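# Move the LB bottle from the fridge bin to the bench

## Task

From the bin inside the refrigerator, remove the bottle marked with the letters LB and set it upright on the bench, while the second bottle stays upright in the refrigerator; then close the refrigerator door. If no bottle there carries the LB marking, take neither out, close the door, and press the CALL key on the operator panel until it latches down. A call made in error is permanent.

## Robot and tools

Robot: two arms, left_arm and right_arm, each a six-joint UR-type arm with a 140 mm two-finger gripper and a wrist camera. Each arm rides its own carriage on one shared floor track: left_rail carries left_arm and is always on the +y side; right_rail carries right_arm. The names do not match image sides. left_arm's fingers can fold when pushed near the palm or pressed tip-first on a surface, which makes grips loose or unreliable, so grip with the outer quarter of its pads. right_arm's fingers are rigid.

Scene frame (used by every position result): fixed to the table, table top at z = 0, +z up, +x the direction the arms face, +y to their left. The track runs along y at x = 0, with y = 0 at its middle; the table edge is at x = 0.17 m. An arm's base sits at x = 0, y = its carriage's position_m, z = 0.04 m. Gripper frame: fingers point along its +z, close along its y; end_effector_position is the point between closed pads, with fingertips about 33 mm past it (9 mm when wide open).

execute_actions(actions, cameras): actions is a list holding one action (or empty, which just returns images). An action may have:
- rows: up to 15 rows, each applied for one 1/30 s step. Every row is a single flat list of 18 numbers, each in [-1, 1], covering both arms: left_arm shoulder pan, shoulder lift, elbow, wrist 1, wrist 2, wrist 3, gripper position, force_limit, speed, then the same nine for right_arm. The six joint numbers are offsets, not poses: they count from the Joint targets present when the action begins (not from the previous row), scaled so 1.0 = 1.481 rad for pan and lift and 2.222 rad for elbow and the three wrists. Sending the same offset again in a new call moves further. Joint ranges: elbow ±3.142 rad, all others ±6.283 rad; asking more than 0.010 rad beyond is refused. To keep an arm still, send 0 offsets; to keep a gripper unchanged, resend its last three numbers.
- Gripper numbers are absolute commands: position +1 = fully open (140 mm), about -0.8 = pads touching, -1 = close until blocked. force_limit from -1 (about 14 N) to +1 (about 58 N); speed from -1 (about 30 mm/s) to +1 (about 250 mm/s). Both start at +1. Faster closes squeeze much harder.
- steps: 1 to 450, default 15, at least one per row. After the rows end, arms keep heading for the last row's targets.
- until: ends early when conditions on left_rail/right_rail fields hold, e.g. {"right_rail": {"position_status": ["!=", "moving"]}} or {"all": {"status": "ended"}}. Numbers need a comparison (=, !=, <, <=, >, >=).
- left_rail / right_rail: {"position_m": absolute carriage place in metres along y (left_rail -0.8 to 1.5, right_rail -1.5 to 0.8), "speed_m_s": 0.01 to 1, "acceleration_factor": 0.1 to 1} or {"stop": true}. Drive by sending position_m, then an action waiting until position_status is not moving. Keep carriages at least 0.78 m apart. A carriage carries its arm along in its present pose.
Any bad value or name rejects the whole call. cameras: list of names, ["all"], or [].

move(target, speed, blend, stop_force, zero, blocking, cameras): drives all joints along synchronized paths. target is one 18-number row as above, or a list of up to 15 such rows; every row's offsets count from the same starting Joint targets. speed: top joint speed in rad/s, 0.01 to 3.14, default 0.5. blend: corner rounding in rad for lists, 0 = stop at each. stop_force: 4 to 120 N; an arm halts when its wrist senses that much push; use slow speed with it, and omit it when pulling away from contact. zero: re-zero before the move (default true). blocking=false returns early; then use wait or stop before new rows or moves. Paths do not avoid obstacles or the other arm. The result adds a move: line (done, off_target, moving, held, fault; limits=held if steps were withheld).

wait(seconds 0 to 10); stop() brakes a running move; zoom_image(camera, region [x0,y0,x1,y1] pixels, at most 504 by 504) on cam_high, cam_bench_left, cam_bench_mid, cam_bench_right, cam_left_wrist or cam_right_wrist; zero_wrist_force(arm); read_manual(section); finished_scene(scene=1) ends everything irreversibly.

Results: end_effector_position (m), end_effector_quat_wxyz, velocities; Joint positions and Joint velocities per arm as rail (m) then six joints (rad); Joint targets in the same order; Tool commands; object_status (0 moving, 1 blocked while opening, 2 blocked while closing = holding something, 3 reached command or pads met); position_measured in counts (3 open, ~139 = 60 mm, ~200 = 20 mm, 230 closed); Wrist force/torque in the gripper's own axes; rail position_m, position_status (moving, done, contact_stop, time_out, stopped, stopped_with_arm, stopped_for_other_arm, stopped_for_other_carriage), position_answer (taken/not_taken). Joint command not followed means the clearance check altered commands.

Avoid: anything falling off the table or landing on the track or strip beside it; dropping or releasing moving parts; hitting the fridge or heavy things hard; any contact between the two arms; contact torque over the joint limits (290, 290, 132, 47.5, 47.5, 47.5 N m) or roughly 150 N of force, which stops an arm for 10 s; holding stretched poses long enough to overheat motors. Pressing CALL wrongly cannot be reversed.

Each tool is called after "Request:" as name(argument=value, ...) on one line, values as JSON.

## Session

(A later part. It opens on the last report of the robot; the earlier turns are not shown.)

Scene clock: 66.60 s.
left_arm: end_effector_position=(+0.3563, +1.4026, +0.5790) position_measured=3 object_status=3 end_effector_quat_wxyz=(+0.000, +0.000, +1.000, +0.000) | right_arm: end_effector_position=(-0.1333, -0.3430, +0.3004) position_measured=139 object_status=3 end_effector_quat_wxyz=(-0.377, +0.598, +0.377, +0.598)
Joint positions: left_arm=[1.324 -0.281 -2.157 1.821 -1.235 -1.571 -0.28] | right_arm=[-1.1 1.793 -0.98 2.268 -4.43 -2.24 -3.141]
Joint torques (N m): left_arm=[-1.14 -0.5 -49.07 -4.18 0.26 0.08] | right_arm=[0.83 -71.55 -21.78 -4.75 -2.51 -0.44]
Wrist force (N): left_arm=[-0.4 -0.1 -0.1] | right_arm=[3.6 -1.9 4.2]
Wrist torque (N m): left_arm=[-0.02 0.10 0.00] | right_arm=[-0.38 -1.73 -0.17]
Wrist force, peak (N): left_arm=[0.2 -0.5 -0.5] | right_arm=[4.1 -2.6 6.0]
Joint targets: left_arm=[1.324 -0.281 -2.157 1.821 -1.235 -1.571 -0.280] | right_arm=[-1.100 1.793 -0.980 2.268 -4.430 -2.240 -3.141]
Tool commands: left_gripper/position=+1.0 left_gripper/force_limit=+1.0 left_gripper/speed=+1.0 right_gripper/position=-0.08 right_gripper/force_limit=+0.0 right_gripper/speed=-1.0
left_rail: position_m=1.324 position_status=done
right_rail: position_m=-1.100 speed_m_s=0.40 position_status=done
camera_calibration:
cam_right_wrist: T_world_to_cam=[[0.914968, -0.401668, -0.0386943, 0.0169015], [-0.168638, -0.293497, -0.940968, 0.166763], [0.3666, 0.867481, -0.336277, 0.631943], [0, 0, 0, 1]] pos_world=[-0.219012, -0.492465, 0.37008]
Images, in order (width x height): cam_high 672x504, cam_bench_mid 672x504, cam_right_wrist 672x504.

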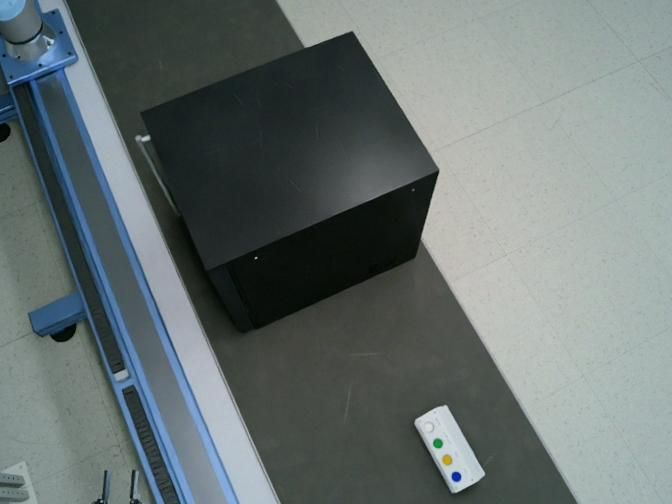

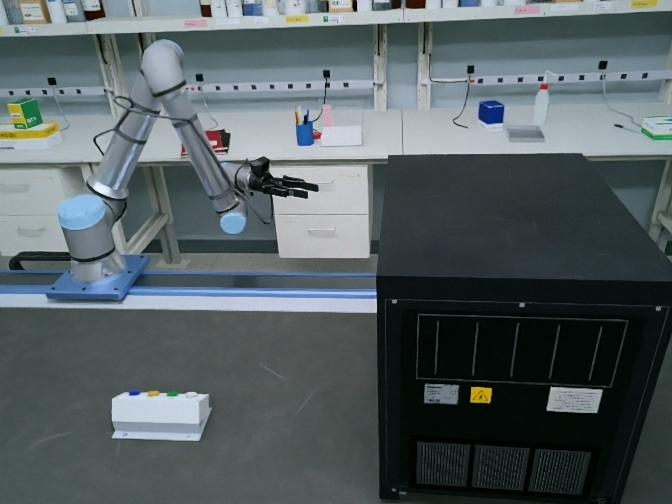

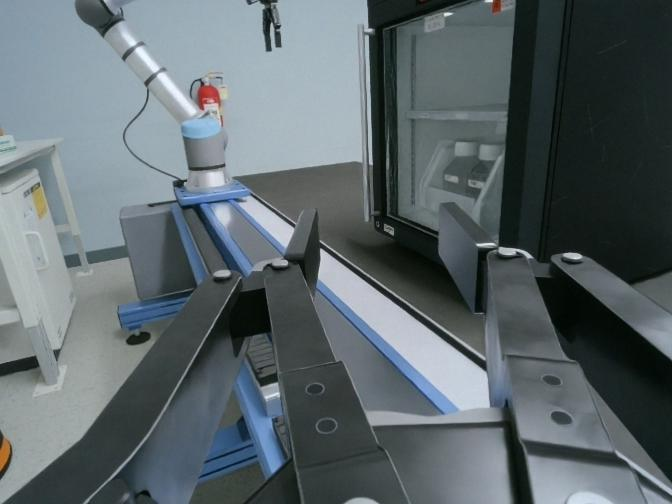

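Request:
execute_actions(actions=[{"right_rail":{"position_m":-0.8,"speed_m_s":0.4},"steps":150,"until":{"right_rail":{"position_status":["!=","moving"]}}}])

Request:
move(target=[0,0,0,0,0,0,1,1,1,-0.1294,0.3595,-0.5657,0.3262,-0.2625,0,-0.08,0,-1], speed=0.8, cameras=["cam_right_wrist"])

Request:
move(target=[0,0,0,0,0,0,1,1,1,-0.0721,0.0288,-0.0411,0.0219,0.0481,0,-0.08,0,-1], speed=0.12, stop_force=20, cameras=["cam_right_wrist"])

Scene clock: 71.63 s.
left_arm: end_effector_position=(+0.3563, +1.4026, +0.5790) position_measured=3 object_status=3 end_effector_quat_wxyz=(+0.000, +0.000, +1.000, +0.000) | right_arm: end_effector_position=(-0.1333, -0.0429, +0.3004) position_measured=139 object_status=3 end_effector_quat_wxyz=(-0.377, +0.598, +0.377, +0.598)
Joint positions: left_arm=[1.324 -0.281 -2.157 1.821 -1.235 -1.571 -0.28] | right_arm=[-0.8 1.793 -0.98 2.268 -4.43 -2.24 -3.141]
Joint torques (N m): left_arm=[-0.12 -0.84 -49.14 -4.4 -0.23 -0.15] | right_arm=[-17.04 -63.94 -8.95 -0.11 1.13 -0.47]
Wrist force (N): left_arm=[-0.3 -0.2 -0.3] | right_arm=[3.9 -2.3 4.5]
Wrist torque (N m): left_arm=[-0.03 0.06 0.00] | right_arm=[-0.46 -1.80 -0.17]
Wrist force, peak (N): left_arm=[-0.1 -0.4 -0.6] | right_arm=[4.2 -2.5 5.7]
Joint targets: left_arm=[1.324 -0.281 -2.157 1.821 -1.235 -1.571 -0.280] | right_arm=[-0.800 1.793 -0.980 2.268 -4.430 -2.240 -3.141]
Tool commands: left_gripper/position=+1.0 left_gripper/force_limit=+1.0 left_gripper/speed=+1.0 right_gripper/position=-0.08 right_gripper/force_limit=+0.0 right_gripper/speed=-1.0
left_rail: position_m=1.324 position_status=done
right_rail: position_m=-0.800 speed_m_s=0.40 position_status=done

Scene clock: 73.90 s.
left_arm: end_effector_position=(+0.3563, +1.4026, +0.5790) position_measured=3 object_status=3 end_effector_quat_wxyz=(+0.000, +0.000, +1.000, +0.000) | right_arm: end_effector_position=(+0.1140, +0.3463, +0.3001) position_measured=139 object_status=3 end_effector_quat_wxyz=(-0.123, +0.696, +0.123, +0.696)
Joint positions: left_arm=[1.324 -0.281 -2.157 1.821 -1.235 -1.571 -0.28] | right_arm=[-0.8 1.602 -0.448 1.012 -3.705 -2.823 -3.141]
Joint torques (N m): left_arm=[-1.14 -1.05 -48.57 -4.35 -0.44 0.19] | right_arm=[-18.82 -114.42 -47.22 2.85 -4.25 -0.81]
Wrist force (N): left_arm=[0.0 -0.4 -0.3] | right_arm=[4.1 -1.4 4.5]
Wrist torque (N m): left_arm=[-0.09 0.00 0.00] | right_arm=[-0.28 -1.85 -0.15]
Wrist force, peak (N): left_arm=[-0.1 0.1 -0.9] | right_arm=[4.7 -2.6 6.6]
Joint targets: left_arm=[1.324 -0.281 -2.157 1.821 -1.235 -1.571 -0.280] | right_arm=[-0.800 1.602 -0.447 1.011 -3.705 -2.823 -3.141]
left_rail: position_m=1.324 position_status=done
right_rail: position_m=-0.800 speed_m_s=0.40 position_status=done
move: done
camera_calibration:
cam_right_wrist: T_world_to_cam=[[0.372813, -0.927119, -0.0382074, 0.311076], [-0.325558, -0.0921331, -0.941023, 0.358707], [0.86892, 0.363265, -0.33618, 0.0605118], [0, 0, 0, 1]] pos_world=[-0.0517732, 0.299472, 0.36978]
Images, in order (width x height): cam_right_wrist 672x504.

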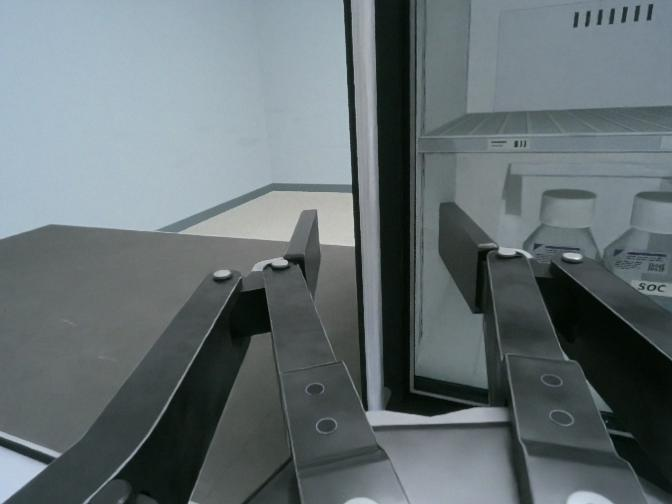

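Scene clock: 75.93 s.
left_arm: end_effector_position=(+0.3563, +1.4026, +0.5790) position_measured=3 object_status=3 end_effector_quat_wxyz=(+0.000, +0.000, +1.000, +0.000) | right_arm: end_effector_position=(+0.2269, +0.3874, +0.3001) position_measured=139 object_status=3 end_effector_quat_wxyz=(-0.123, +0.696, +0.123, +0.696)
Joint positions: left_arm=[1.324 -0.281 -2.157 1.821 -1.235 -1.571 -0.28] | right_arm=[-0.8 1.495 -0.405 0.92 -3.656 -2.716 -3.141]
Joint torques (N m): left_arm=[-0.67 -0.68 -48.34 -4.25 0.14 -0.06] | right_arm=[-20.17 -118.28 -48.88 2.53 4.43 -0.49]
Wrist force (N): left_arm=[0.0 -0.2 -0.2] | right_arm=[3.7 -1.5 4.9]
Wrist torque (N m): left_arm=[-0.05 0.00 0.01] | right_arm=[-0.30 -1.75 -0.15]
Wrist force, peak (N): left_arm=[0.2 -0.2 -0.8] | right_arm=[3.8 -1.2 6.4]
Joint targets: left_arm=[1.324 -0.281 -2.157 1.821 -1.235 -1.571 -0.280] | right_arm=[-0.800 1.495 -0.405 0.920 -3.656 -2.716 -3.141]
left_rail: position_m=1.324 position_status=done
right_rail: position_m=-0.800 speed_m_s=0.40 position_status=done
move: done
camera_calibration:
cam_right_wrist: T_world_to_cam=[[0.372718, -0.927158, -0.0382084, 0.307206], [-0.325661, -0.0921376, -0.940986, 0.399347], [0.868922, 0.363165, -0.336281, -0.0524518], [0, 0, 0, 1]] pos_world=[0.0611275, 0.340672, 0.36988]
Images, in order (width x height): cam_right_wrist 672x504.

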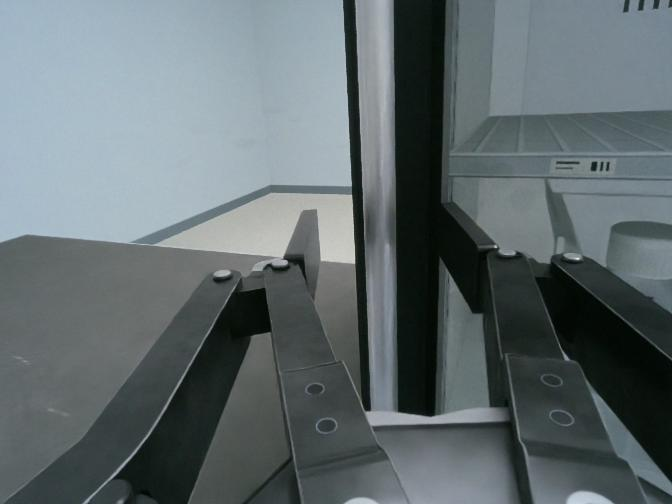

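Request:
execute_actions(actions=[{"rows":[[0,0,0,0,0,0,1,1,1,0,0,0,0,0,0,-0.98,0,-1]],"steps":65}])

Scene clock: 78.53 s.
left_arm: end_effector_position=(+0.3563, +1.4026, +0.5790) position_measured=3 object_status=3 end_effector_quat_wxyz=(+0.000, +0.000, +1.000, +0.000) | right_arm: end_effector_position=(+0.2270, +0.3874, +0.3001) position_measured=210 object_status=2 end_effector_quat_wxyz=(-0.123, +0.696, +0.123, +0.696)
Joint positions: left_arm=[1.324 -0.281 -2.157 1.821 -1.235 -1.571 -0.28] | right_arm=[-0.8 1.495 -0.405 0.92 -3.656 -2.716 -3.141]
Joint torques (N m): left_arm=[-1.5 1.98 -46.89 -4.59 -0.2 -0.25] | right_arm=[-17.18 -116.95 -48.54 2.55 4.45 -0.51]
Wrist force (N): left_arm=[-0.5 -0.2 -0.4] | right_arm=[3.6 -0.2 2.4]
Wrist torque (N m): left_arm=[-0.04 0.12 0.01] | right_arm=[-0.39 -1.79 -0.03]
Wrist force, peak (N): left_arm=[0.5 -0.5 -0.4] | right_arm=[4.0 -2.1 5.1]
Joint targets: left_arm=[1.324 -0.281 -2.157 1.821 -1.235 -1.571 -0.280] | right_arm=[-0.800 1.495 -0.405 0.920 -3.656 -2.716 -3.141]
left_rail: position_m=1.324 position_status=done
right_rail: position_m=-0.800 speed_m_s=0.40 position_status=done

Request:
move(target=[[0,0,0,0,0,0,1,1,1,0.0207,-0.0492,0.0701,-0.0374,0.0402,0,-0.98,0,-1],[0,0,0,0,0,0,1,1,1,0.0394,-0.0957,0.1372,-0.0734,0.0817,0,-0.98,0,-1],[0,0,0,0,0,0,1,1,1,0.0555,-0.1398,0.2013,-0.1082,0.1250,0,-0.98,0,-1],[0,0,0,0,0,0,1,1,1,0.0681,-0.1815,0.2632,-0.1423,0.1706,0,-0.98,0,-1],[0,0,0,0,0,0,1,1,1,0.0770,-0.2213,0.3234,-0.1759,0.2187,0,-0.98,0,-1],[0,0,0,0,0,0,1,1,1,0.0808,-0.2590,0.3820,-0.2094,0.2702,0,-0.98,0,-1],[0,0,0,0,0,0,1,1,1,0.0784,-0.2951,0.4395,-0.2428,0.3258,0,-0.98,0,-1],[0,0,0,0,0,0,1,1,1,0.0675,-0.3286,0.4955,-0.2764,0.3870,0,-0.98,0,-1],[0,0,0,0,0,0,1,1,1,0.0468,-0.3593,0.5499,-0.3104,0.4549,0,-0.98,0,-1],[0,0,0,0,0,0,1,1,1,0.0121,-0.3861,0.6022,-0.3448,0.5320,0,-0.98,0,-1],[0,0,0,0,0,0,1,1,1,-0.0400,-0.4081,0.6518,-0.3798,0.6207,0,-0.98,0,-1],[0,0,0,0,0,0,1,1,1,-0.1134,-0.4248,0.6985,-0.4153,0.7237,0,-0.98,0,-1]], speed=0.22, blend=0.03, stop_force=70, cameras=["cam_right_wrist","cam_high"])

Scene clock: 88.03 s.
left_arm: end_effector_position=(+0.3563, +1.4026, +0.5790) position_measured=3 object_status=3 end_effector_quat_wxyz=(+0.000, +0.000, +1.000, +0.000) | right_arm: end_effector_position=(-0.1455, -0.0017, +0.3000) position_measured=210 object_status=2 end_effector_quat_wxyz=(+0.528, -0.471, -0.528, -0.470)
Joint positions: left_arm=[1.324 -0.281 -2.157 1.821 -1.235 -1.571 -0.28] | right_arm=[-0.8 1.421 -1.013 2.382 -4.511 -1.306 -3.141]
Joint torques (N m): left_arm=[-0.49 -1.76 -47.56 -4.38 -0.19 -0.04] | right_arm=[-60.47 -70.44 -30.58 -7.75 -37.79 -0.58]
Wrist force (N): left_arm=[0.2 -0.2 -0.3] | right_arm=[-20.5 -90.1 29.0]
Wrist torque (N m): left_arm=[-0.04 -0.04 0.00] | right_arm=[0.46 -2.04 -0.30]
Wrist force, peak (N): left_arm=[-0.1 -0.6 -0.6] | right_arm=[-24.5 -94.2 30.5]
Joint targets: left_arm=[1.324 -0.281 -2.157 1.821 -1.235 -1.571 -0.280] | right_arm=[-0.800 1.421 -1.013 2.382 -4.511 -1.306 -3.141]
left_rail: position_m=1.324 position_status=done
right_rail: position_m=-0.800 speed_m_s=0.40 position_status=done
move: contact (right_arm); path passed 10 of 12 targets; right_arm: the wrist 2 is farthest, 0.198 rad from its target
camera_calibration:
cam_right_wrist: T_world_to_cam=[[0.988406, 0.146723, -0.03906, 0.176889], [0.0130671, -0.338504, -0.940874, 0.290858], [-0.15127, 0.929456, -0.336496, 0.265115], [0, 0, 0, 1]] pos_world=[-0.138535, -0.17391, 0.36978]
Images, in order (width x height): cam_high 672x504, cam_right_wrist 672x504.

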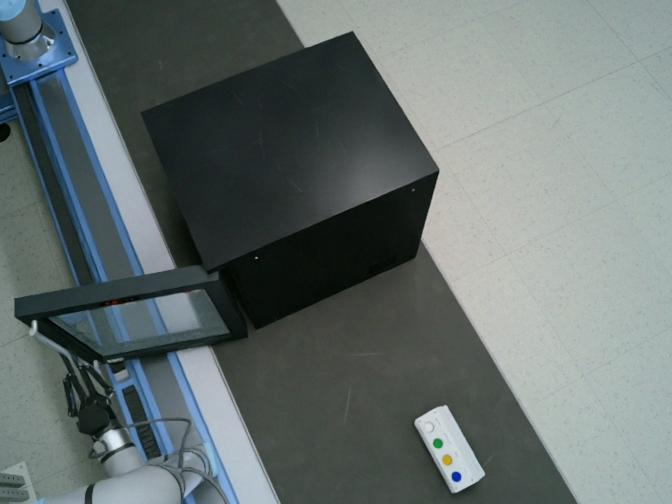

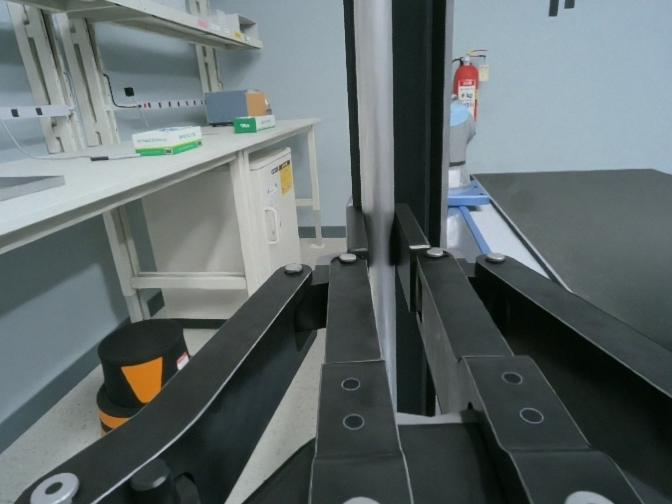

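Request:
move(target=[0,0,0,0,0,0,1,1,1,0.0027,0,0,0,0,0,-0.98,0,-1], speed=0.05)

Request:
execute_actions(actions=[{"left_rail":{"position_m":0.9,"speed_m_s":0.4},"steps":150,"until":{"left_rail":{"position_status":["!=","moving"]}}}], cameras=["cam_left_wrist"])

Scene clock: 89.17 s.
left_arm: end_effector_position=(+0.3563, +1.4026, +0.5790) position_measured=3 object_status=3 end_effector_quat_wxyz=(+0.000, +0.000, +1.000, +0.000) | right_arm: end_effector_position=(-0.1482, -0.0022, +0.3000) position_measured=210 object_status=2 end_effector_quat_wxyz=(+0.529, -0.470, -0.528, -0.469)
Joint positions: left_arm=[1.324 -0.281 -2.157 1.821 -1.235 -1.571 -0.28] | right_arm=[-0.8 1.424 -1.013 2.382 -4.511 -1.306 -3.141]
Joint torques (N m): left_arm=[-4.52 0.31 -47.68 -4.14 0.01 -0.04] | right_arm=[-1.29 -76.43 -29.32 -10.73 -5.98 -0.72]
Wrist force (N): left_arm=[-0.3 -0.1 -0.4] | right_arm=[-27.2 -20.9 9.6]
Wrist torque (N m): left_arm=[-0.03 0.07 0.01] | right_arm=[-0.37 -2.32 -0.26]
Wrist force, peak (N): left_arm=[0.0 -0.5 -0.6] | right_arm=[-20.4 -90.4 28.6]
Joint targets: left_arm=[1.324 -0.281 -2.157 1.821 -1.235 -1.571 -0.280] | right_arm=[-0.800 1.425 -1.013 2.382 -4.511 -1.306 -3.141]
left_rail: position_m=1.324 position_status=done
right_rail: position_m=-0.800 speed_m_s=0.40 position_status=done
move: done

Scene clock: 91.27 s.
left_arm: end_effector_position=(+0.3563, +0.9786, +0.5790) position_measured=3 object_status=3 end_effector_quat_wxyz=(+0.000, +0.000, +1.000, +0.000) | right_arm: end_effector_position=(-0.1487, -0.0023, +0.3000) position_measured=210 object_status=2 end_effector_quat_wxyz=(+0.529, -0.470, -0.529, -0.469)
Joint positions: left_arm=[0.9 -0.281 -2.157 1.821 -1.235 -1.571 -0.28] | right_arm=[-0.8 1.425 -1.013 2.382 -4.511 -1.306 -3.141]
Joint torques (N m): left_arm=[1.06 -0.07 -46.27 -4.57 0.23 -0.12] | right_arm=[12.51 -100.8 -27.42 -18.28 0.07 -0.67]
Wrist force (N): left_arm=[0.2 -0.4 -0.4] | right_arm=[-29.5 -7.1 6.1]
Wrist torque (N m): left_arm=[-0.10 -0.05 0.01] | right_arm=[-0.49 -2.25 -0.28]
Wrist force, peak (N): left_arm=[-0.1 -1.6 0.0] | right_arm=[-27.6 -18.7 9.0]
Joint targets: left_arm=[0.900 -0.281 -2.157 1.821 -1.235 -1.571 -0.280] | right_arm=[-0.800 1.425 -1.013 2.382 -4.511 -1.306 -3.141]
Tool commands: left_gripper/position=+1.0 left_gripper/force_limit=+1.0 left_gripper/speed=+1.0 right_gripper/position=-0.98 right_gripper/force_limit=+0.0 right_gripper/speed=-1.0
left_rail: position_m=0.900 speed_m_s=0.40 position_status=done
right_rail: position_m=-0.800 speed_m_s=0.40 position_status=done
camera_calibration:
cam_left_wrist: T_world_to_cam=[[0.0168444, 0.998523, 0.0516557, -1.00616], [0.940161, -0.0334017, 0.33909, -0.502144], [0.340315, 0.0428529, -0.939335, 0.56562], [0, 0, 0, 1]] pos_world=[0.296555, 0.963666, 0.753552]
Images, in order (width x height): cam_left_wrist 672x504.

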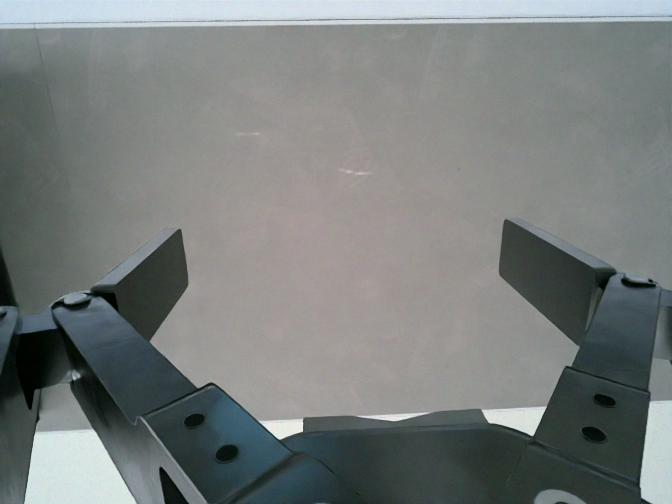

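Request:
execute_actions(actions=[{"left_rail":{"position_m":1.3,"speed_m_s":0.5},"steps":150,"until":{"left_rail":{"position_status":["!=","moving"]}}}])

Request:
move(target=[-0.6997,0.3652,0.0987,-0.6956,0.4846,-0.6439,0,-1,0,0,0,0,0,0,0,-0.98,0,-1], speed=1.2)

Request:
move(target=[-0.6997,0.3652,0.0987,-0.6956,0.4846,-0.6439,0,-1,0,0,0,0,0,0,0,-0.98,0,-1], speed=1.0)

Request:
execute_actions(actions=[{"left_rail":{"position_m":0.85,"speed_m_s":0.4},"steps":150,"until":{"left_rail":{"position_status":["!=","moving"]}}}], cameras=["cam_left_wrist","cam_high"])

Scene clock: 94.40 s.
left_arm: end_effector_position=(+0.3563, +1.3786, +0.5790) position_measured=3 object_status=3 end_effector_quat_wxyz=(+0.000, +0.000, +1.000, +0.000) | right_arm: end_effector_position=(-0.1487, -0.0023, +0.3000) position_measured=210 object_status=2 end_effector_quat_wxyz=(+0.529, -0.470, -0.529, -0.469)
Joint positions: left_arm=[1.3 -0.281 -2.157 1.821 -1.235 -1.571 -0.28] | right_arm=[-0.8 1.425 -1.013 2.382 -4.511 -1.306 -3.141]
Joint torques (N m): left_arm=[-3.3 -1.09 -48.07 -4.54 -0.23 0.05] | right_arm=[12.38 -100.15 -26.04 -18.33 0.08 -0.7]
Wrist force (N): left_arm=[0.0 -0.2 -0.4] | right_arm=[-29.6 -6.9 5.7]
Wrist torque (N m): left_arm=[-0.05 0.01 0.00] | right_arm=[-0.45 -2.25 -0.28]
Wrist force, peak (N): left_arm=[0.0 -1.6 -0.3] | right_arm=[-30.1 -6.9 5.9]
Joint targets: left_arm=[1.300 -0.281 -2.157 1.821 -1.235 -1.571 -0.280] | right_arm=[-0.800 1.425 -1.013 2.382 -4.511 -1.306 -3.141]
Tool commands: left_gripper/position=+1.0 left_gripper/force_limit=+1.0 left_gripper/speed=+1.0 right_gripper/position=-0.98 right_gripper/force_limit=+0.0 right_gripper/speed=-1.0
left_rail: position_m=1.300 speed_m_s=0.50 position_status=done
right_rail: position_m=-0.800 speed_m_s=0.40 position_status=done

Scene clock: 96.50 s.
left_arm: end_effector_position=(+0.6327, +0.7491, +0.5680) position_measured=129 object_status=3 end_effector_quat_wxyz=(+0.492, -0.348, +0.739, -0.301) | right_arm: end_effector_position=(-0.1487, -0.0023, +0.3000) position_measured=210 object_status=2 end_effector_quat_wxyz=(+0.529, -0.470, -0.529, -0.469)
Joint positions: left_arm=[1.3 -1.317 -1.616 2.04 -2.78 -0.494 -1.711] | right_arm=[-0.8 1.425 -1.013 2.382 -4.511 -1.306 -3.141]
Joint torques (N m): left_arm=[-13.02 -32.68 -39.51 -7.3 4.54 -4.11] | right_arm=[12.73 -100.11 -24.47 -18.66 0.27 -0.6]
Wrist force (N): left_arm=[-0.4 -0.2 0.0] | right_arm=[-29.9 -7.0 5.4]
Wrist torque (N m): left_arm=[-0.23 0.03 -0.03] | right_arm=[-0.47 -2.16 -0.28]
Wrist force, peak (N): left_arm=[3.0 1.9 -0.8] | right_arm=[-30.1 -7.3 6.2]
Joint targets: left_arm=[1.300 -1.317 -1.616 2.040 -2.781 -0.494 -1.711] | right_arm=[-0.800 1.425 -1.013 2.382 -4.511 -1.306 -3.141]
left_rail: position_m=1.300 speed_m_s=0.50 position_status=done
right_rail: position_m=-0.800 speed_m_s=0.40 position_status=done
move: done

Scene clock: 98.83 s.
left_arm: end_effector_position=(+0.0999, +0.7502, +0.3500) position_measured=129 object_status=3 end_effector_quat_wxyz=(+0.071, +0.704, -0.071, +0.704) | right_arm: end_effector_position=(-0.1487, -0.0023, +0.3000) position_measured=210 object_status=2 end_effector_quat_wxyz=(+0.529, -0.470, -0.529, -0.469)
Joint positions: left_arm=[1.3 -2.353 -1.075 2.26 -4.326 0.583 -3.142] | right_arm=[-0.8 1.425 -1.013 2.382 -4.511 -1.306 -3.141]
Joint torques (N m): left_arm=[-12.01 -47.95 -6.23 -0.85 2.73 -4.04] | right_arm=[11.88 -99.47 -22.23 -18.38 -0.15 -0.74]
Wrist force (N): left_arm=[-0.3 1.3 0.3] | right_arm=[-29.6 -7.3 5.5]
Wrist torque (N m): left_arm=[0.21 -0.04 0.45] | right_arm=[-0.53 -2.21 -0.27]
Wrist force, peak (N): left_arm=[-3.0 -0.2 1.2] | right_arm=[-30.2 -7.1 5.3]
Joint targets: left_arm=[1.300 -2.353 -1.075 2.260 -4.326 0.583 -3.142] | right_arm=[-0.800 1.425 -1.013 2.382 -4.511 -1.306 -3.141]
left_rail: position_m=1.300 speed_m_s=0.50 position_status=done
right_rail: position_m=-0.800 speed_m_s=0.40 position_status=done
move: done

Scene clock: 101.00 s.
left_arm: end_effector_position=(+0.0999, +0.3002, +0.3500) position_measured=129 object_status=3 end_effector_quat_wxyz=(+0.071, +0.704, -0.070, +0.704) | right_arm: end_effector_position=(-0.1487, -0.0023, +0.3000) position_measured=210 object_status=2 end_effector_quat_wxyz=(+0.529, -0.470, -0.529, -0.469)
Joint positions: left_arm=[0.85 -2.353 -1.075 2.26 -4.326 0.583 -3.142] | right_arm=[-0.8 1.425 -1.013 2.382 -4.511 -1.306 -3.141]
Joint torques (N m): left_arm=[-5.64 -54.85 -21.16 0.32 0.44 -4.13] | right_arm=[11.75 -99.78 -22.11 -18.17 0.24 -0.62]
Wrist force (N): left_arm=[-0.2 1.4 0.6] | right_arm=[-29.5 -7.2 5.7]
Wrist torque (N m): left_arm=[0.24 -0.06 0.45] | right_arm=[-0.51 -2.22 -0.27]
Wrist force, peak (N): left_arm=[0.1 2.5 0.8] | right_arm=[-30.0 -7.2 5.9]
Joint targets: left_arm=[0.850 -2.353 -1.075 2.260 -4.326 0.583 -3.142] | right_arm=[-0.800 1.425 -1.013 2.382 -4.511 -1.306 -3.141]
Tool commands: left_gripper/position=+0.0 left_gripper/force_limit=-1.0 left_gripper/speed=+0.0 right_gripper/position=-0.98 right_gripper/force_limit=+0.0 right_gripper/speed=-1.0
left_rail: position_m=0.850 speed_m_s=0.40 position_status=done
right_rail: position_m=-0.800 speed_m_s=0.40 position_status=done
camera_calibration:
cam_left_wrist: T_world_to_cam=[[-0.248979, -0.968366, -0.0166124, 0.328287], [-0.325554, 0.0998338, -0.940238, 0.328061], [0.912153, -0.228691, -0.340112, 0.281479], [0, 0, 0, 1]] pos_world=[-0.0682144, 0.349522, 0.409643]
Images, in order (width x height): cam_high 672x504, cam_left_wrist 672x504.

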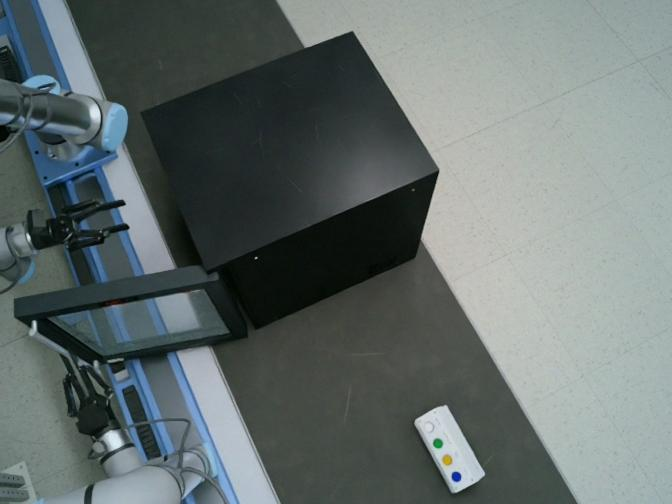

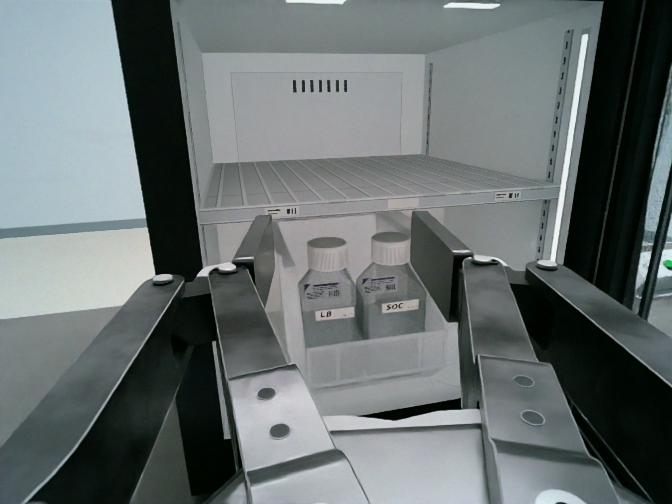

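Request:
zoom_image(camera="cam_left_wrist", region=[190, 180, 500, 430])

Scaled by 1.626 from the camera's 672x504 image, which has a finer 960x720 frame.

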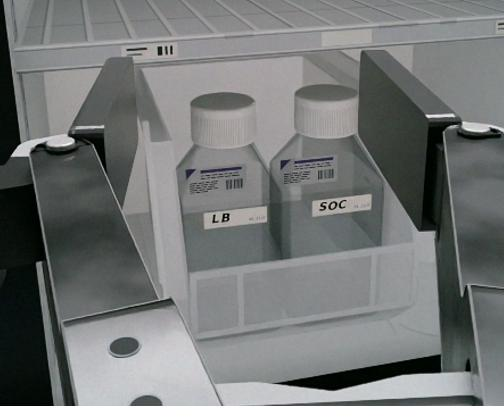

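Request:
execute_actions(actions=[{"left_rail":{"position_m":1.05,"speed_m_s":0.4},"steps":150,"until":{"left_rail":{"position_status":["!=","moving"]}}}])

Request:
move(target=[0.0461,-0.0167,-0.0588,0.7767,-0.2765,0.7070,0,-1,0,0,0,0,0,0,0,-0.98,0,-1], speed=1.2)

Request:
move(target=[0.0461,-0.0167,-0.0588,0.7767,-0.2765,0.7070,0,-1,0,0,0,0,0,0,0,-0.98,0,-1], speed=1.2)

Request:
execute_actions(actions=[{"left_rail":{"position_m":0.85,"speed_m_s":0.4},"steps":150,"until":{"left_rail":{"position_status":["!=","moving"]}}}], cameras=["cam_left_wrist"])

Scene clock: 107.47 s.
left_arm: end_effector_position=(+0.0999, +0.5002, +0.3500) position_measured=129 object_status=3 end_effector_quat_wxyz=(+0.071, +0.704, -0.070, +0.704) | right_arm: end_effector_position=(-0.1487, -0.0023, +0.3000) position_measured=210 object_status=2 end_effector_quat_wxyz=(+0.529, -0.470, -0.529, -0.469)
Joint positions: left_arm=[1.05 -2.353 -1.075 2.26 -4.326 0.583 -3.142] | right_arm=[-0.8 1.425 -1.013 2.382 -4.511 -1.306 -3.141]
Joint torques (N m): left_arm=[3.36 -69.17 -16.44 4 -2.05 -3.69] | right_arm=[12.09 -101.42 -21.83 -18.31 0.08 -0.63]
Wrist force (N): left_arm=[-0.2 1.4 0.3] | right_arm=[-29.2 -7.0 5.6]
Wrist torque (N m): left_arm=[0.26 -0.07 0.45] | right_arm=[-0.47 -2.31 -0.27]
Wrist force, peak (N): left_arm=[-0.2 2.8 0.6] | right_arm=[-30.1 -7.0 5.6]
Joint targets: left_arm=[1.050 -2.353 -1.075 2.260 -4.326 0.583 -3.142] | right_arm=[-0.800 1.425 -1.013 2.382 -4.511 -1.306 -3.141]
Tool commands: left_gripper/position=+0.0 left_gripper/force_limit=-1.0 left_gripper/speed=+0.0 right_gripper/position=-0.98 right_gripper/force_limit=+0.0 right_gripper/speed=-1.0
left_rail: position_m=1.050 speed_m_s=0.40 position_status=done
right_rail: position_m=-0.800 speed_m_s=0.40 position_status=done

Scene clock: 109.73 s.
left_arm: end_effector_position=(-0.0650, +0.1897, +0.2661) position_measured=129 object_status=3 end_effector_quat_wxyz=(+0.652, +0.251, +0.673, -0.244) | right_arm: end_effector_position=(-0.1487, -0.0023, +0.3000) position_measured=210 object_status=2 end_effector_quat_wxyz=(+0.529, -0.470, -0.529, -0.469)
Joint positions: left_arm=[1.05 -2.285 -1.1 2.129 -2.601 -0.032 -1.571] | right_arm=[-0.8 1.425 -1.013 2.382 -4.511 -1.306 -3.141]
Joint torques (N m): left_arm=[8.48 -83.01 -43.1 -1.62 0.56 4.14] | right_arm=[12.83 -100.65 -21.49 -17.87 -0.06 -0.88]
Wrist force (N): left_arm=[-2.9 -2.1 0.5] | right_arm=[-30.0 -7.1 5.7]
Wrist torque (N m): left_arm=[-0.96 0.47 -0.24] | right_arm=[-0.49 -2.14 -0.27]
Wrist force, peak (N): left_arm=[-2.9 -2.1 0.5] | right_arm=[-30.0 -7.3 6.0]
Joint targets: left_arm=[1.050 -2.285 -1.100 2.129 -2.600 -0.032 -1.571] | right_arm=[-0.800 1.425 -1.013 2.382 -4.511 -1.306 -3.141]
left_rail: position_m=1.050 speed_m_s=0.40 position_status=done
right_rail: position_m=-0.800 speed_m_s=0.40 position_status=done
move: done

Scene clock: 112.00 s.
left_arm: end_effector_position=(+0.0994, +0.4409, +0.2150) position_measured=129 object_status=3 end_effector_quat_wxyz=(+0.000, +0.707, +0.000, +0.707) | right_arm: end_effector_position=(-0.1487, -0.0023, +0.3000) position_measured=210 object_status=2 end_effector_quat_wxyz=(+0.529, -0.470, -0.529, -0.469)
Joint positions: left_arm=[1.05 -2.217 -1.124 1.998 -0.875 -0.646 0] | right_arm=[-0.8 1.425 -1.013 2.382 -4.511 -1.306 -3.141]
Joint torques (N m): left_arm=[7.98 -80.01 -40.99 5.23 -2.47 3.96] | right_arm=[11.07 -98.94 -22.01 -18.11 -0.02 -0.58]
Wrist force (N): left_arm=[0.1 1.1 0.0] | right_arm=[-29.6 -7.4 5.9]
Wrist torque (N m): left_arm=[0.11 -0.18 0.34] | right_arm=[-0.56 -2.23 -0.28]
Wrist force, peak (N): left_arm=[-3.6 -2.1 0.6] | right_arm=[-30.0 -7.3 5.9]
Joint targets: left_arm=[1.050 -2.217 -1.124 1.998 -0.875 -0.646 0.000] | right_arm=[-0.800 1.425 -1.013 2.382 -4.511 -1.306 -3.141]
left_rail: position_m=1.050 speed_m_s=0.40 position_status=done
right_rail: position_m=-0.800 speed_m_s=0.40 position_status=done
move: done

Scene clock: 113.53 s.
left_arm: end_effector_position=(+0.0994, +0.2409, +0.2151) position_measured=129 object_status=3 end_effector_quat_wxyz=(+0.000, +0.707, +0.000, +0.707) | right_arm: end_effector_position=(-0.1487, -0.0023, +0.3000) position_measured=210 object_status=2 end_effector_quat_wxyz=(+0.529, -0.470, -0.529, -0.469)
Joint positions: left_arm=[0.85 -2.217 -1.124 1.998 -0.875 -0.646 0] | right_arm=[-0.8 1.425 -1.013 2.382 -4.511 -1.306 -3.141]
Joint torques (N m): left_arm=[4.75 -70.11 -30.08 4.77 -0.79 3.89] | right_arm=[11.27 -100.3 -21.54 -17.94 -0.13 -0.55]
Wrist force (N): left_arm=[-0.1 0.9 0.6] | right_arm=[-29.2 -7.2 5.4]
Wrist torque (N m): left_arm=[0.06 -0.15 0.34] | right_arm=[-0.52 -2.28 -0.27]
Wrist force, peak (N): left_arm=[-0.2 2.4 0.5] | right_arm=[-29.8 -7.2 5.9]
Joint targets: left_arm=[0.850 -2.217 -1.124 1.998 -0.875 -0.646 0.000] | right_arm=[-0.800 1.425 -1.013 2.382 -4.511 -1.306 -3.141]
Tool commands: left_gripper/position=+0.0 left_gripper/force_limit=-1.0 left_gripper/speed=+0.0 right_gripper/position=-0.98 right_gripper/force_limit=+0.0 right_gripper/speed=-1.0
left_rail: position_m=0.850 speed_m_s=0.40 position_status=done
right_rail: position_m=-0.800 speed_m_s=0.40 position_status=done
camera_calibration:
cam_left_wrist: T_world_to_cam=[[-0.0517547, -0.998529, -0.0161604, 0.256015], [-0.339408, 0.032806, -0.940067, 0.224505], [0.939214, -0.043168, -0.340606, 0.175147], [0, 0, 0, 1]] pos_world=[-0.0750521, 0.255834, 0.274844]
Images, in order (width x height): cam_left_wrist 672x504.

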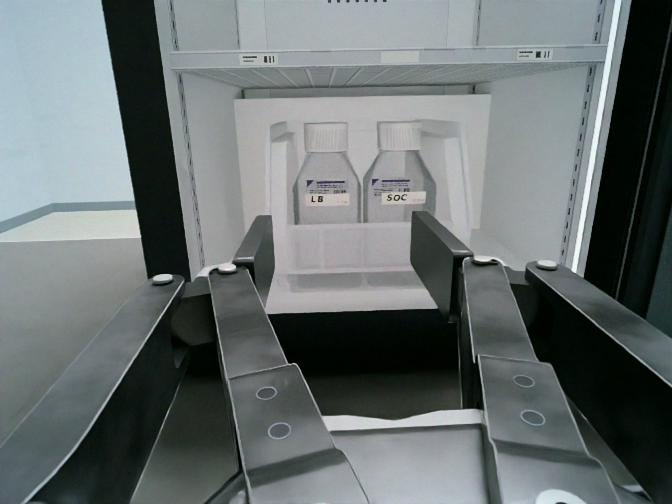

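Request:
zoom_image(camera="cam_left_wrist", region=[220, 30, 510, 330])

Scaled by 1.680 from the camera's 672x504 image, which has a finer 960x720 frame.

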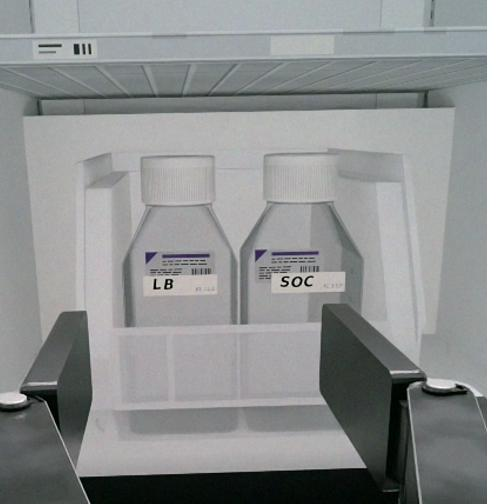

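Request:
move(target=[0.2836,-0.2667,0.0525,-0.4819,-0.0741,0.5653,-1,-1,0,0,0,0,0,0,0,-0.98,0,-1], speed=0.6, cameras=["cam_left_wrist"])

Scene clock: 122.00 s.
left_arm: end_effector_position=(+0.2712, +0.2053, +0.2449) position_measured=233 object_status=3 end_effector_quat_wxyz=(+0.000, +0.924, +0.000, +0.383) | right_arm: end_effector_position=(-0.1487, -0.0023, +0.3000) position_measured=210 object_status=2 end_effector_quat_wxyz=(+0.529, -0.470, -0.529, -0.469)
Joint positions: left_arm=[0.85 -1.797 -1.519 2.115 -1.945 -0.811 1.256] | right_arm=[-0.8 1.425 -1.013 2.382 -4.511 -1.306 -3.141]
Joint torques (N m): left_arm=[10.66 -61.58 -35.44 -7 -0.06 3.8] | right_arm=[10.74 -98.79 -21.76 -17.74 -0.29 -0.48]
Wrist force (N): left_arm=[0.6 1.0 -0.1] | right_arm=[-29.4 -6.6 5.7]
Wrist torque (N m): left_arm=[0.20 -0.25 0.04] | right_arm=[-0.39 -2.27 -0.27]
Wrist force, peak (N): left_arm=[2.2 1.0 -0.3] | right_arm=[-30.0 -7.3 5.8]
Joint targets: left_arm=[0.850 -1.797 -1.519 2.115 -1.945 -0.811 1.256] | right_arm=[-0.800 1.425 -1.013 2.382 -4.511 -1.306 -3.141]
left_rail: position_m=0.850 speed_m_s=0.40 position_status=done
right_rail: position_m=-0.800 speed_m_s=0.40 position_status=done
move: done
camera_calibration:
cam_left_wrist: T_world_to_cam=[[-0.0480806, -0.998547, 0.0243443, 0.218955], [-0.904532, 0.0331896, -0.425112, 0.339063], [0.423686, -0.0424598, -0.904814, 0.300268], [0, 0, 0, 1]] pos_world=[0.190001, 0.220133, 0.410495]
Images, in order (width x height): cam_left_wrist 672x504.

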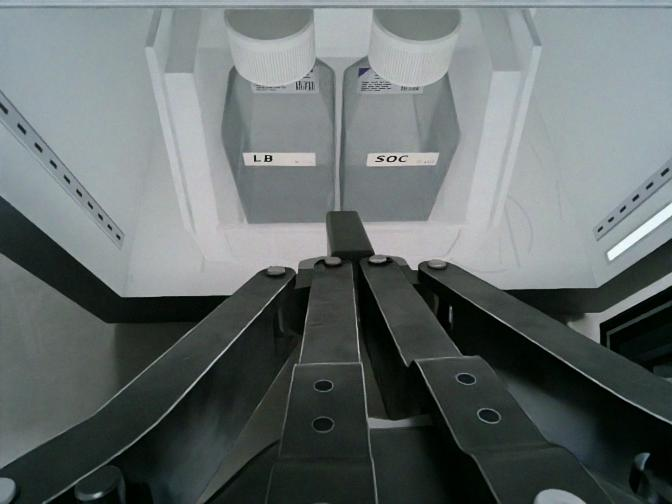

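Request:
zoom_image(camera="cam_left_wrist", region=[130, 0, 550, 310])

Scaled by 1.200 from the camera's 672x504 image, which has a finer 960x720 frame.

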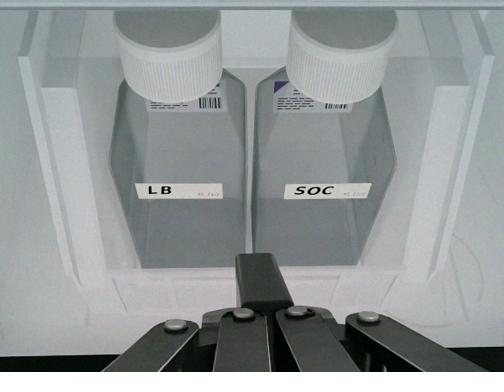

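Request:
move(target=[0.0532,0.0587,0.0249,-0.0977,0.0065,0.0485,-1,-1,0,0,0,0,0,0,0,-0.98,0,-1], speed=0.08, stop_force=8, cameras=["cam_left_wrist"])

Request:
zoom_image(camera="cam_left_wrist", region=[130, 0, 550, 310])

Scene clock: 126.37 s.
left_arm: end_effector_position=(+0.3110, +0.2042, +0.1965) position_measured=233 object_status=3 end_effector_quat_wxyz=(+0.000, +0.924, +0.000, +0.382) | right_arm: end_effector_position=(-0.1487, -0.0023, +0.3000) position_measured=210 object_status=2 end_effector_quat_wxyz=(+0.529, -0.470, -0.529, -0.469)
Joint positions: left_arm=[0.85 -1.734 -1.45 2.159 -2.119 -0.799 1.342] | right_arm=[-0.8 1.425 -1.013 2.382 -4.511 -1.306 -3.141]
Joint torques (N m): left_arm=[-11.16 -64.51 -53.82 -1.22 1.56 -4.09] | right_arm=[10.88 -99.76 -30 -17.39 -0.02 -0.44]
Wrist force (N): left_arm=[0.5 0.1 -0.6] | right_arm=[-29.6 -8.6 5.8]
Wrist torque (N m): left_arm=[0.00 -0.30 0.21] | right_arm=[-0.31 -2.28 -0.22]
Wrist force, peak (N): left_arm=[11.2 0.0 -18.5] | right_arm=[-32.1 -7.8 6.6]
Joint targets: left_arm=[0.850 -1.734 -1.450 2.159 -2.119 -0.799 1.342] | right_arm=[-0.800 1.425 -1.013 2.382 -4.511 -1.306 -3.141]
left_rail: position_m=0.850 speed_m_s=0.40 position_status=done
right_rail: position_m=-0.800 speed_m_s=0.40 position_status=done
move: contact (left_arm); left_arm: the wrist 1 is farthest, 0.043 rad from its target
camera_calibration:
cam_left_wrist: T_world_to_cam=[[-0.0482469, -0.998535, 0.0245029, 0.22093], [-0.904772, 0.0332975, -0.424593, 0.354502], [0.423155, -0.0426549, -0.905053, 0.239865], [0, 0, 0, 1]] pos_world=[0.229903, 0.219034, 0.362196]
Images, in order (width x height): cam_left_wrist 672x504.

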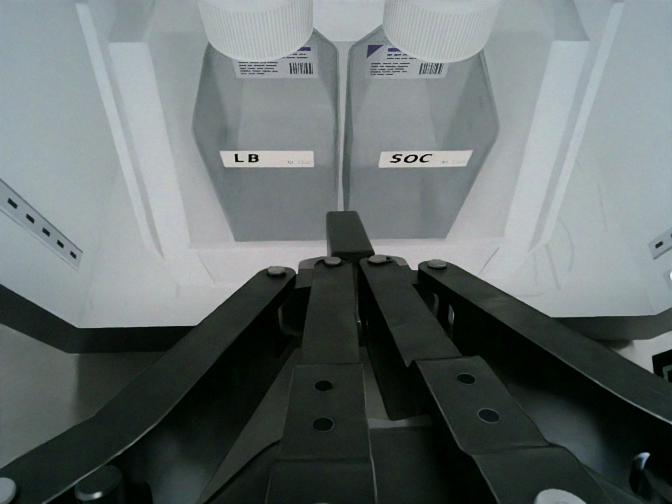

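Scaled by 1.200 from the camera's 672x504 image, which has a finer 960x720 frame.

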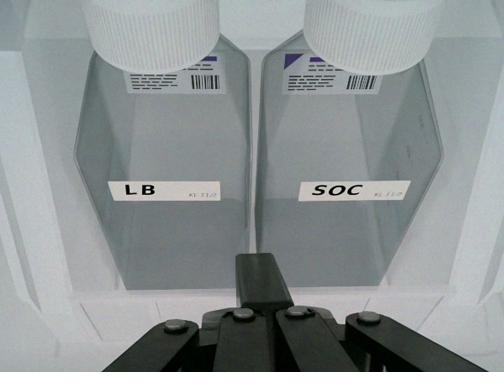

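Request:
move(target=[-0.0051,-0.0131,-0.0042,0.0164,-0.0004,-0.0047,-1,-1,0,0,0,0,0,0,0,-0.98,0,-1], speed=0.1)

Request:
move(target=[0.0226,0.0236,0.0076,-0.0379,0.0023,0.0208,-1,-1,0,0,0,0,0,0,0,-0.98,0,-1], speed=0.05, stop_force=6, cameras=["cam_left_wrist"])

Request:
zoom_image(camera="cam_left_wrist", region=[130, 0, 550, 310])

Scene clock: 128.50 s.
left_arm: end_effector_position=(+0.3065, +0.2052, +0.2095) position_measured=233 object_status=3 end_effector_quat_wxyz=(+0.000, +0.924, +0.000, +0.383) | right_arm: end_effector_position=(-0.1487, -0.0023, +0.3000) position_measured=210 object_status=2 end_effector_quat_wxyz=(+0.529, -0.470, -0.529, -0.469)
Joint positions: left_arm=[0.85 -1.741 -1.469 2.15 -2.083 -0.8 1.332] | right_arm=[-0.8 1.425 -1.013 2.382 -4.511 -1.306 -3.141]
Joint torques (N m): left_arm=[-13.4 -63.11 -54.51 -1.08 0.31 -3.76] | right_arm=[10.35 -100.01 -35.7 -17.69 -0.19 -0.7]
Wrist force (N): left_arm=[0.4 -0.2 -0.6] | right_arm=[-30.4 -9.0 6.7]
Wrist torque (N m): left_arm=[-0.09 -0.25 0.22] | right_arm=[-0.41 -2.27 -0.22]
Wrist force, peak (N): left_arm=[1.0 0.1 -0.8] | right_arm=[-30.9 -9.3 6.6]
Joint targets: left_arm=[0.850 -1.741 -1.469 2.150 -2.083 -0.800 1.332] | right_arm=[-0.800 1.425 -1.013 2.382 -4.511 -1.306 -3.141]
left_rail: position_m=0.850 speed_m_s=0.40 position_status=done
right_rail: position_m=-0.800 speed_m_s=0.40 position_status=done
move: done

Scene clock: 130.63 s.
left_arm: end_effector_position=(+0.3159, +0.2049, +0.2001) position_measured=233 object_status=3 end_effector_quat_wxyz=(+0.000, +0.924, +0.000, +0.383) | right_arm: end_effector_position=(-0.1487, -0.0023, +0.3000) position_measured=210 object_status=2 end_effector_quat_wxyz=(+0.529, -0.470, -0.529, -0.469)
Joint positions: left_arm=[0.85 -1.726 -1.454 2.157 -2.12 -0.798 1.352] | right_arm=[-0.8 1.425 -1.013 2.382 -4.511 -1.306 -3.141]
Joint torques (N m): left_arm=[-13.6 -63.49 -53.24 -1.72 0.14 -4.17] | right_arm=[8.74 -101.19 -35.75 -17.69 -0.23 -0.68]
Wrist force (N): left_arm=[2.0 -0.4 -1.9] | right_arm=[-29.7 -8.5 6.6]
Wrist torque (N m): left_arm=[0.03 -0.30 0.16] | right_arm=[-0.33 -2.40 -0.22]
Wrist force, peak (N): left_arm=[6.4 0.1 -12.4] | right_arm=[-31.3 -9.3 6.5]
Joint targets: left_arm=[0.850 -1.726 -1.454 2.157 -2.120 -0.798 1.352] | right_arm=[-0.800 1.425 -1.013 2.382 -4.511 -1.306 -3.141]
left_rail: position_m=0.850 speed_m_s=0.40 position_status=done
right_rail: position_m=-0.800 speed_m_s=0.40 position_status=done
move: contact (left_arm); left_arm: the wrist 1 is farthest, 0.047 rad from its target
camera_calibration:
cam_left_wrist: T_world_to_cam=[[-0.0482981, -0.998541, 0.0241315, 0.221924], [-0.904615, 0.0334863, -0.424913, 0.360346], [0.423485, -0.0423522, -0.904913, 0.240837], [0, 0, 0, 1]] pos_world=[0.234702, 0.219733, 0.365696]
Images, in order (width x height): cam_left_wrist 672x504.

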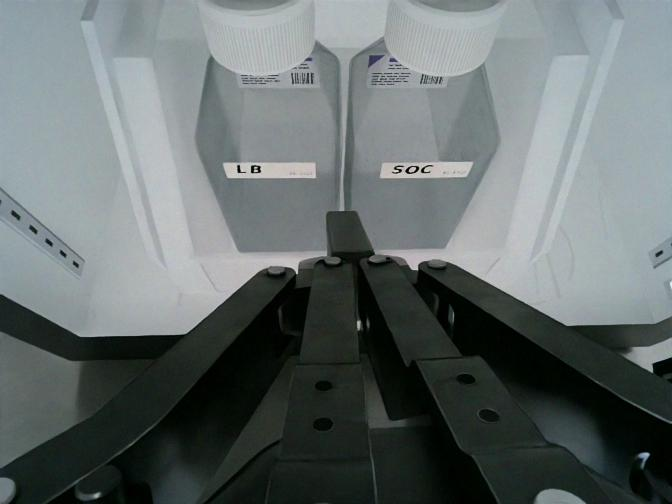

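Scaled by 1.200 from the camera's 672x504 image, which has a finer 960x720 frame.

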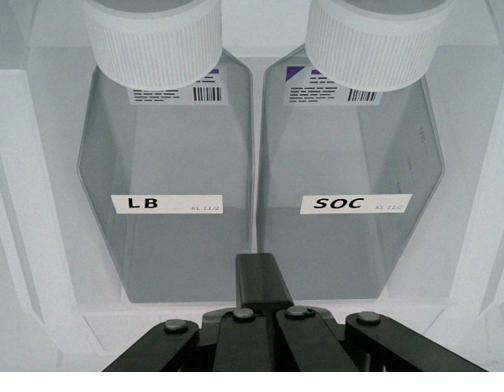

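Request:
move(target=[[-0.0194,-0.0246,-0.0096,0.0383,-0.0018,-0.0174,-1,-1,0,0,0,0,0,0,0,-0.98,0,-1],[-0.0194,-0.0246,-0.0096,0.0383,-0.0018,-0.7243,-1,-1,0,0,0,0,0,0,0,-0.98,0,-1]], speed=[0.15,0.8], cameras=["cam_left_wrist"])

Request:
move(target=[0.0301,0.0299,0.0110,-0.0503,0.0031,0.0277,-1,-1,0,0,0,0,0,0,0,-0.98,0,-1], speed=0.06, stop_force=6, cameras=["cam_left_wrist"])

Scene clock: 136.40 s.
left_arm: end_effector_position=(+0.2979, +0.2050, +0.2250) position_measured=233 object_status=3 end_effector_quat_wxyz=(+0.271, +0.654, +0.653, +0.271) | right_arm: end_effector_position=(-0.1487, -0.0023, +0.3000) position_measured=210 object_status=2 end_effector_quat_wxyz=(+0.529, -0.470, -0.529, -0.469)
Joint positions: left_arm=[0.85 -1.755 -1.49 2.136 -2.035 -0.802 -0.257] | right_arm=[-0.8 1.425 -1.013 2.382 -4.511 -1.306 -3.141]
Joint torques (N m): left_arm=[-10.76 -61.58 -55.49 -1.29 -0.54 -4.14] | right_arm=[8.75 -100.32 -34.64 -17.4 -0.32 -0.53]
Wrist force (N): left_arm=[-0.9 -1.5 0.0] | right_arm=[-30.0 -8.5 6.4]
Wrist torque (N m): left_arm=[-0.55 0.06 0.08] | right_arm=[-0.30 -2.30 -0.23]
Wrist force, peak (N): left_arm=[2.2 -0.8 -2.2] | right_arm=[-30.8 -8.9 6.5]
Joint targets: left_arm=[0.850 -1.755 -1.490 2.136 -2.035 -0.802 -0.257] | right_arm=[-0.800 1.425 -1.013 2.382 -4.511 -1.306 -3.141]
left_rail: position_m=0.850 speed_m_s=0.40 position_status=done
right_rail: position_m=-0.800 speed_m_s=0.40 position_status=done
move: done
camera_calibration:
cam_left_wrist: T_world_to_cam=[[0.669115, -0.0181058, 0.742938, -0.355876], [-0.264159, -0.940211, 0.214997, 0.219568], [0.694626, -0.340111, -0.633892, 0.190381], [0, 0, 0, 1]] pos_world=[0.163879, 0.264748, 0.337869]
Images, in order (width x height): cam_left_wrist 672x504.

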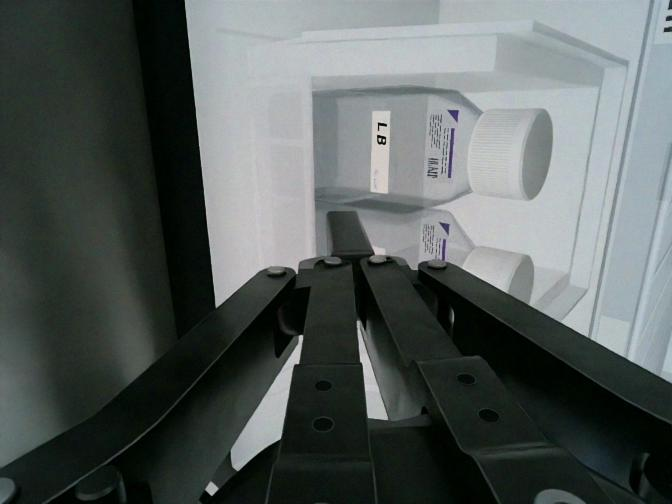

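Scene clock: 139.20 s.
left_arm: end_effector_position=(+0.3261, +0.2051, +0.1967) position_measured=233 object_status=3 end_effector_quat_wxyz=(+0.271, +0.654, +0.653, +0.271) | right_arm: end_effector_position=(-0.1487, -0.0023, +0.3000) position_measured=210 object_status=2 end_effector_quat_wxyz=(+0.529, -0.470, -0.529, -0.469)
Joint positions: left_arm=[0.85 -1.71 -1.446 2.16 -2.147 -0.795 -0.195] | right_arm=[-0.8 1.425 -1.013 2.382 -4.511 -1.306 -3.141]
Joint torques (N m): left_arm=[8.02 -38.39 -30.69 -7.2 5.31 3.74] | right_arm=[7.22 -99.93 -34.48 -17.22 -0.3 -0.54]
Wrist force (N): left_arm=[-0.8 -2.0 -0.3] | right_arm=[-30.0 -8.6 6.2]
Wrist torque (N m): left_arm=[-0.67 0.05 -0.11] | right_arm=[-0.31 -2.29 -0.23]
Wrist force, peak (N): left_arm=[-1.2 -2.3 -0.5] | right_arm=[-31.0 -9.3 6.5]
Joint targets: left_arm=[0.850 -1.710 -1.446 2.160 -2.147 -0.795 -0.195] | right_arm=[-0.800 1.425 -1.013 2.382 -4.511 -1.306 -3.141]
left_rail: position_m=0.850 speed_m_s=0.40 position_status=done
right_rail: position_m=-0.800 speed_m_s=0.40 position_status=done
move: done
camera_calibration:
cam_left_wrist: T_world_to_cam=[[0.669267, -0.0179461, 0.742805, -0.353816], [-0.264015, -0.940213, 0.215162, 0.233143], [0.694534, -0.340113, -0.633992, 0.152868], [0, 0, 0, 1]] pos_world=[0.192179, 0.264847, 0.30957]
Images, in order (width x height): cam_left_wrist 672x504.

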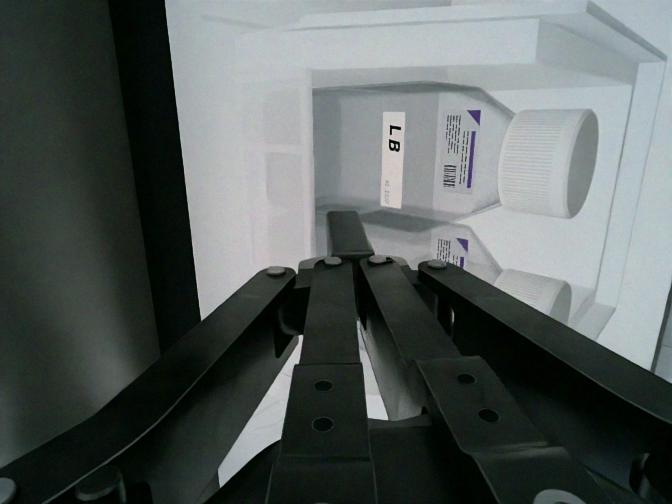

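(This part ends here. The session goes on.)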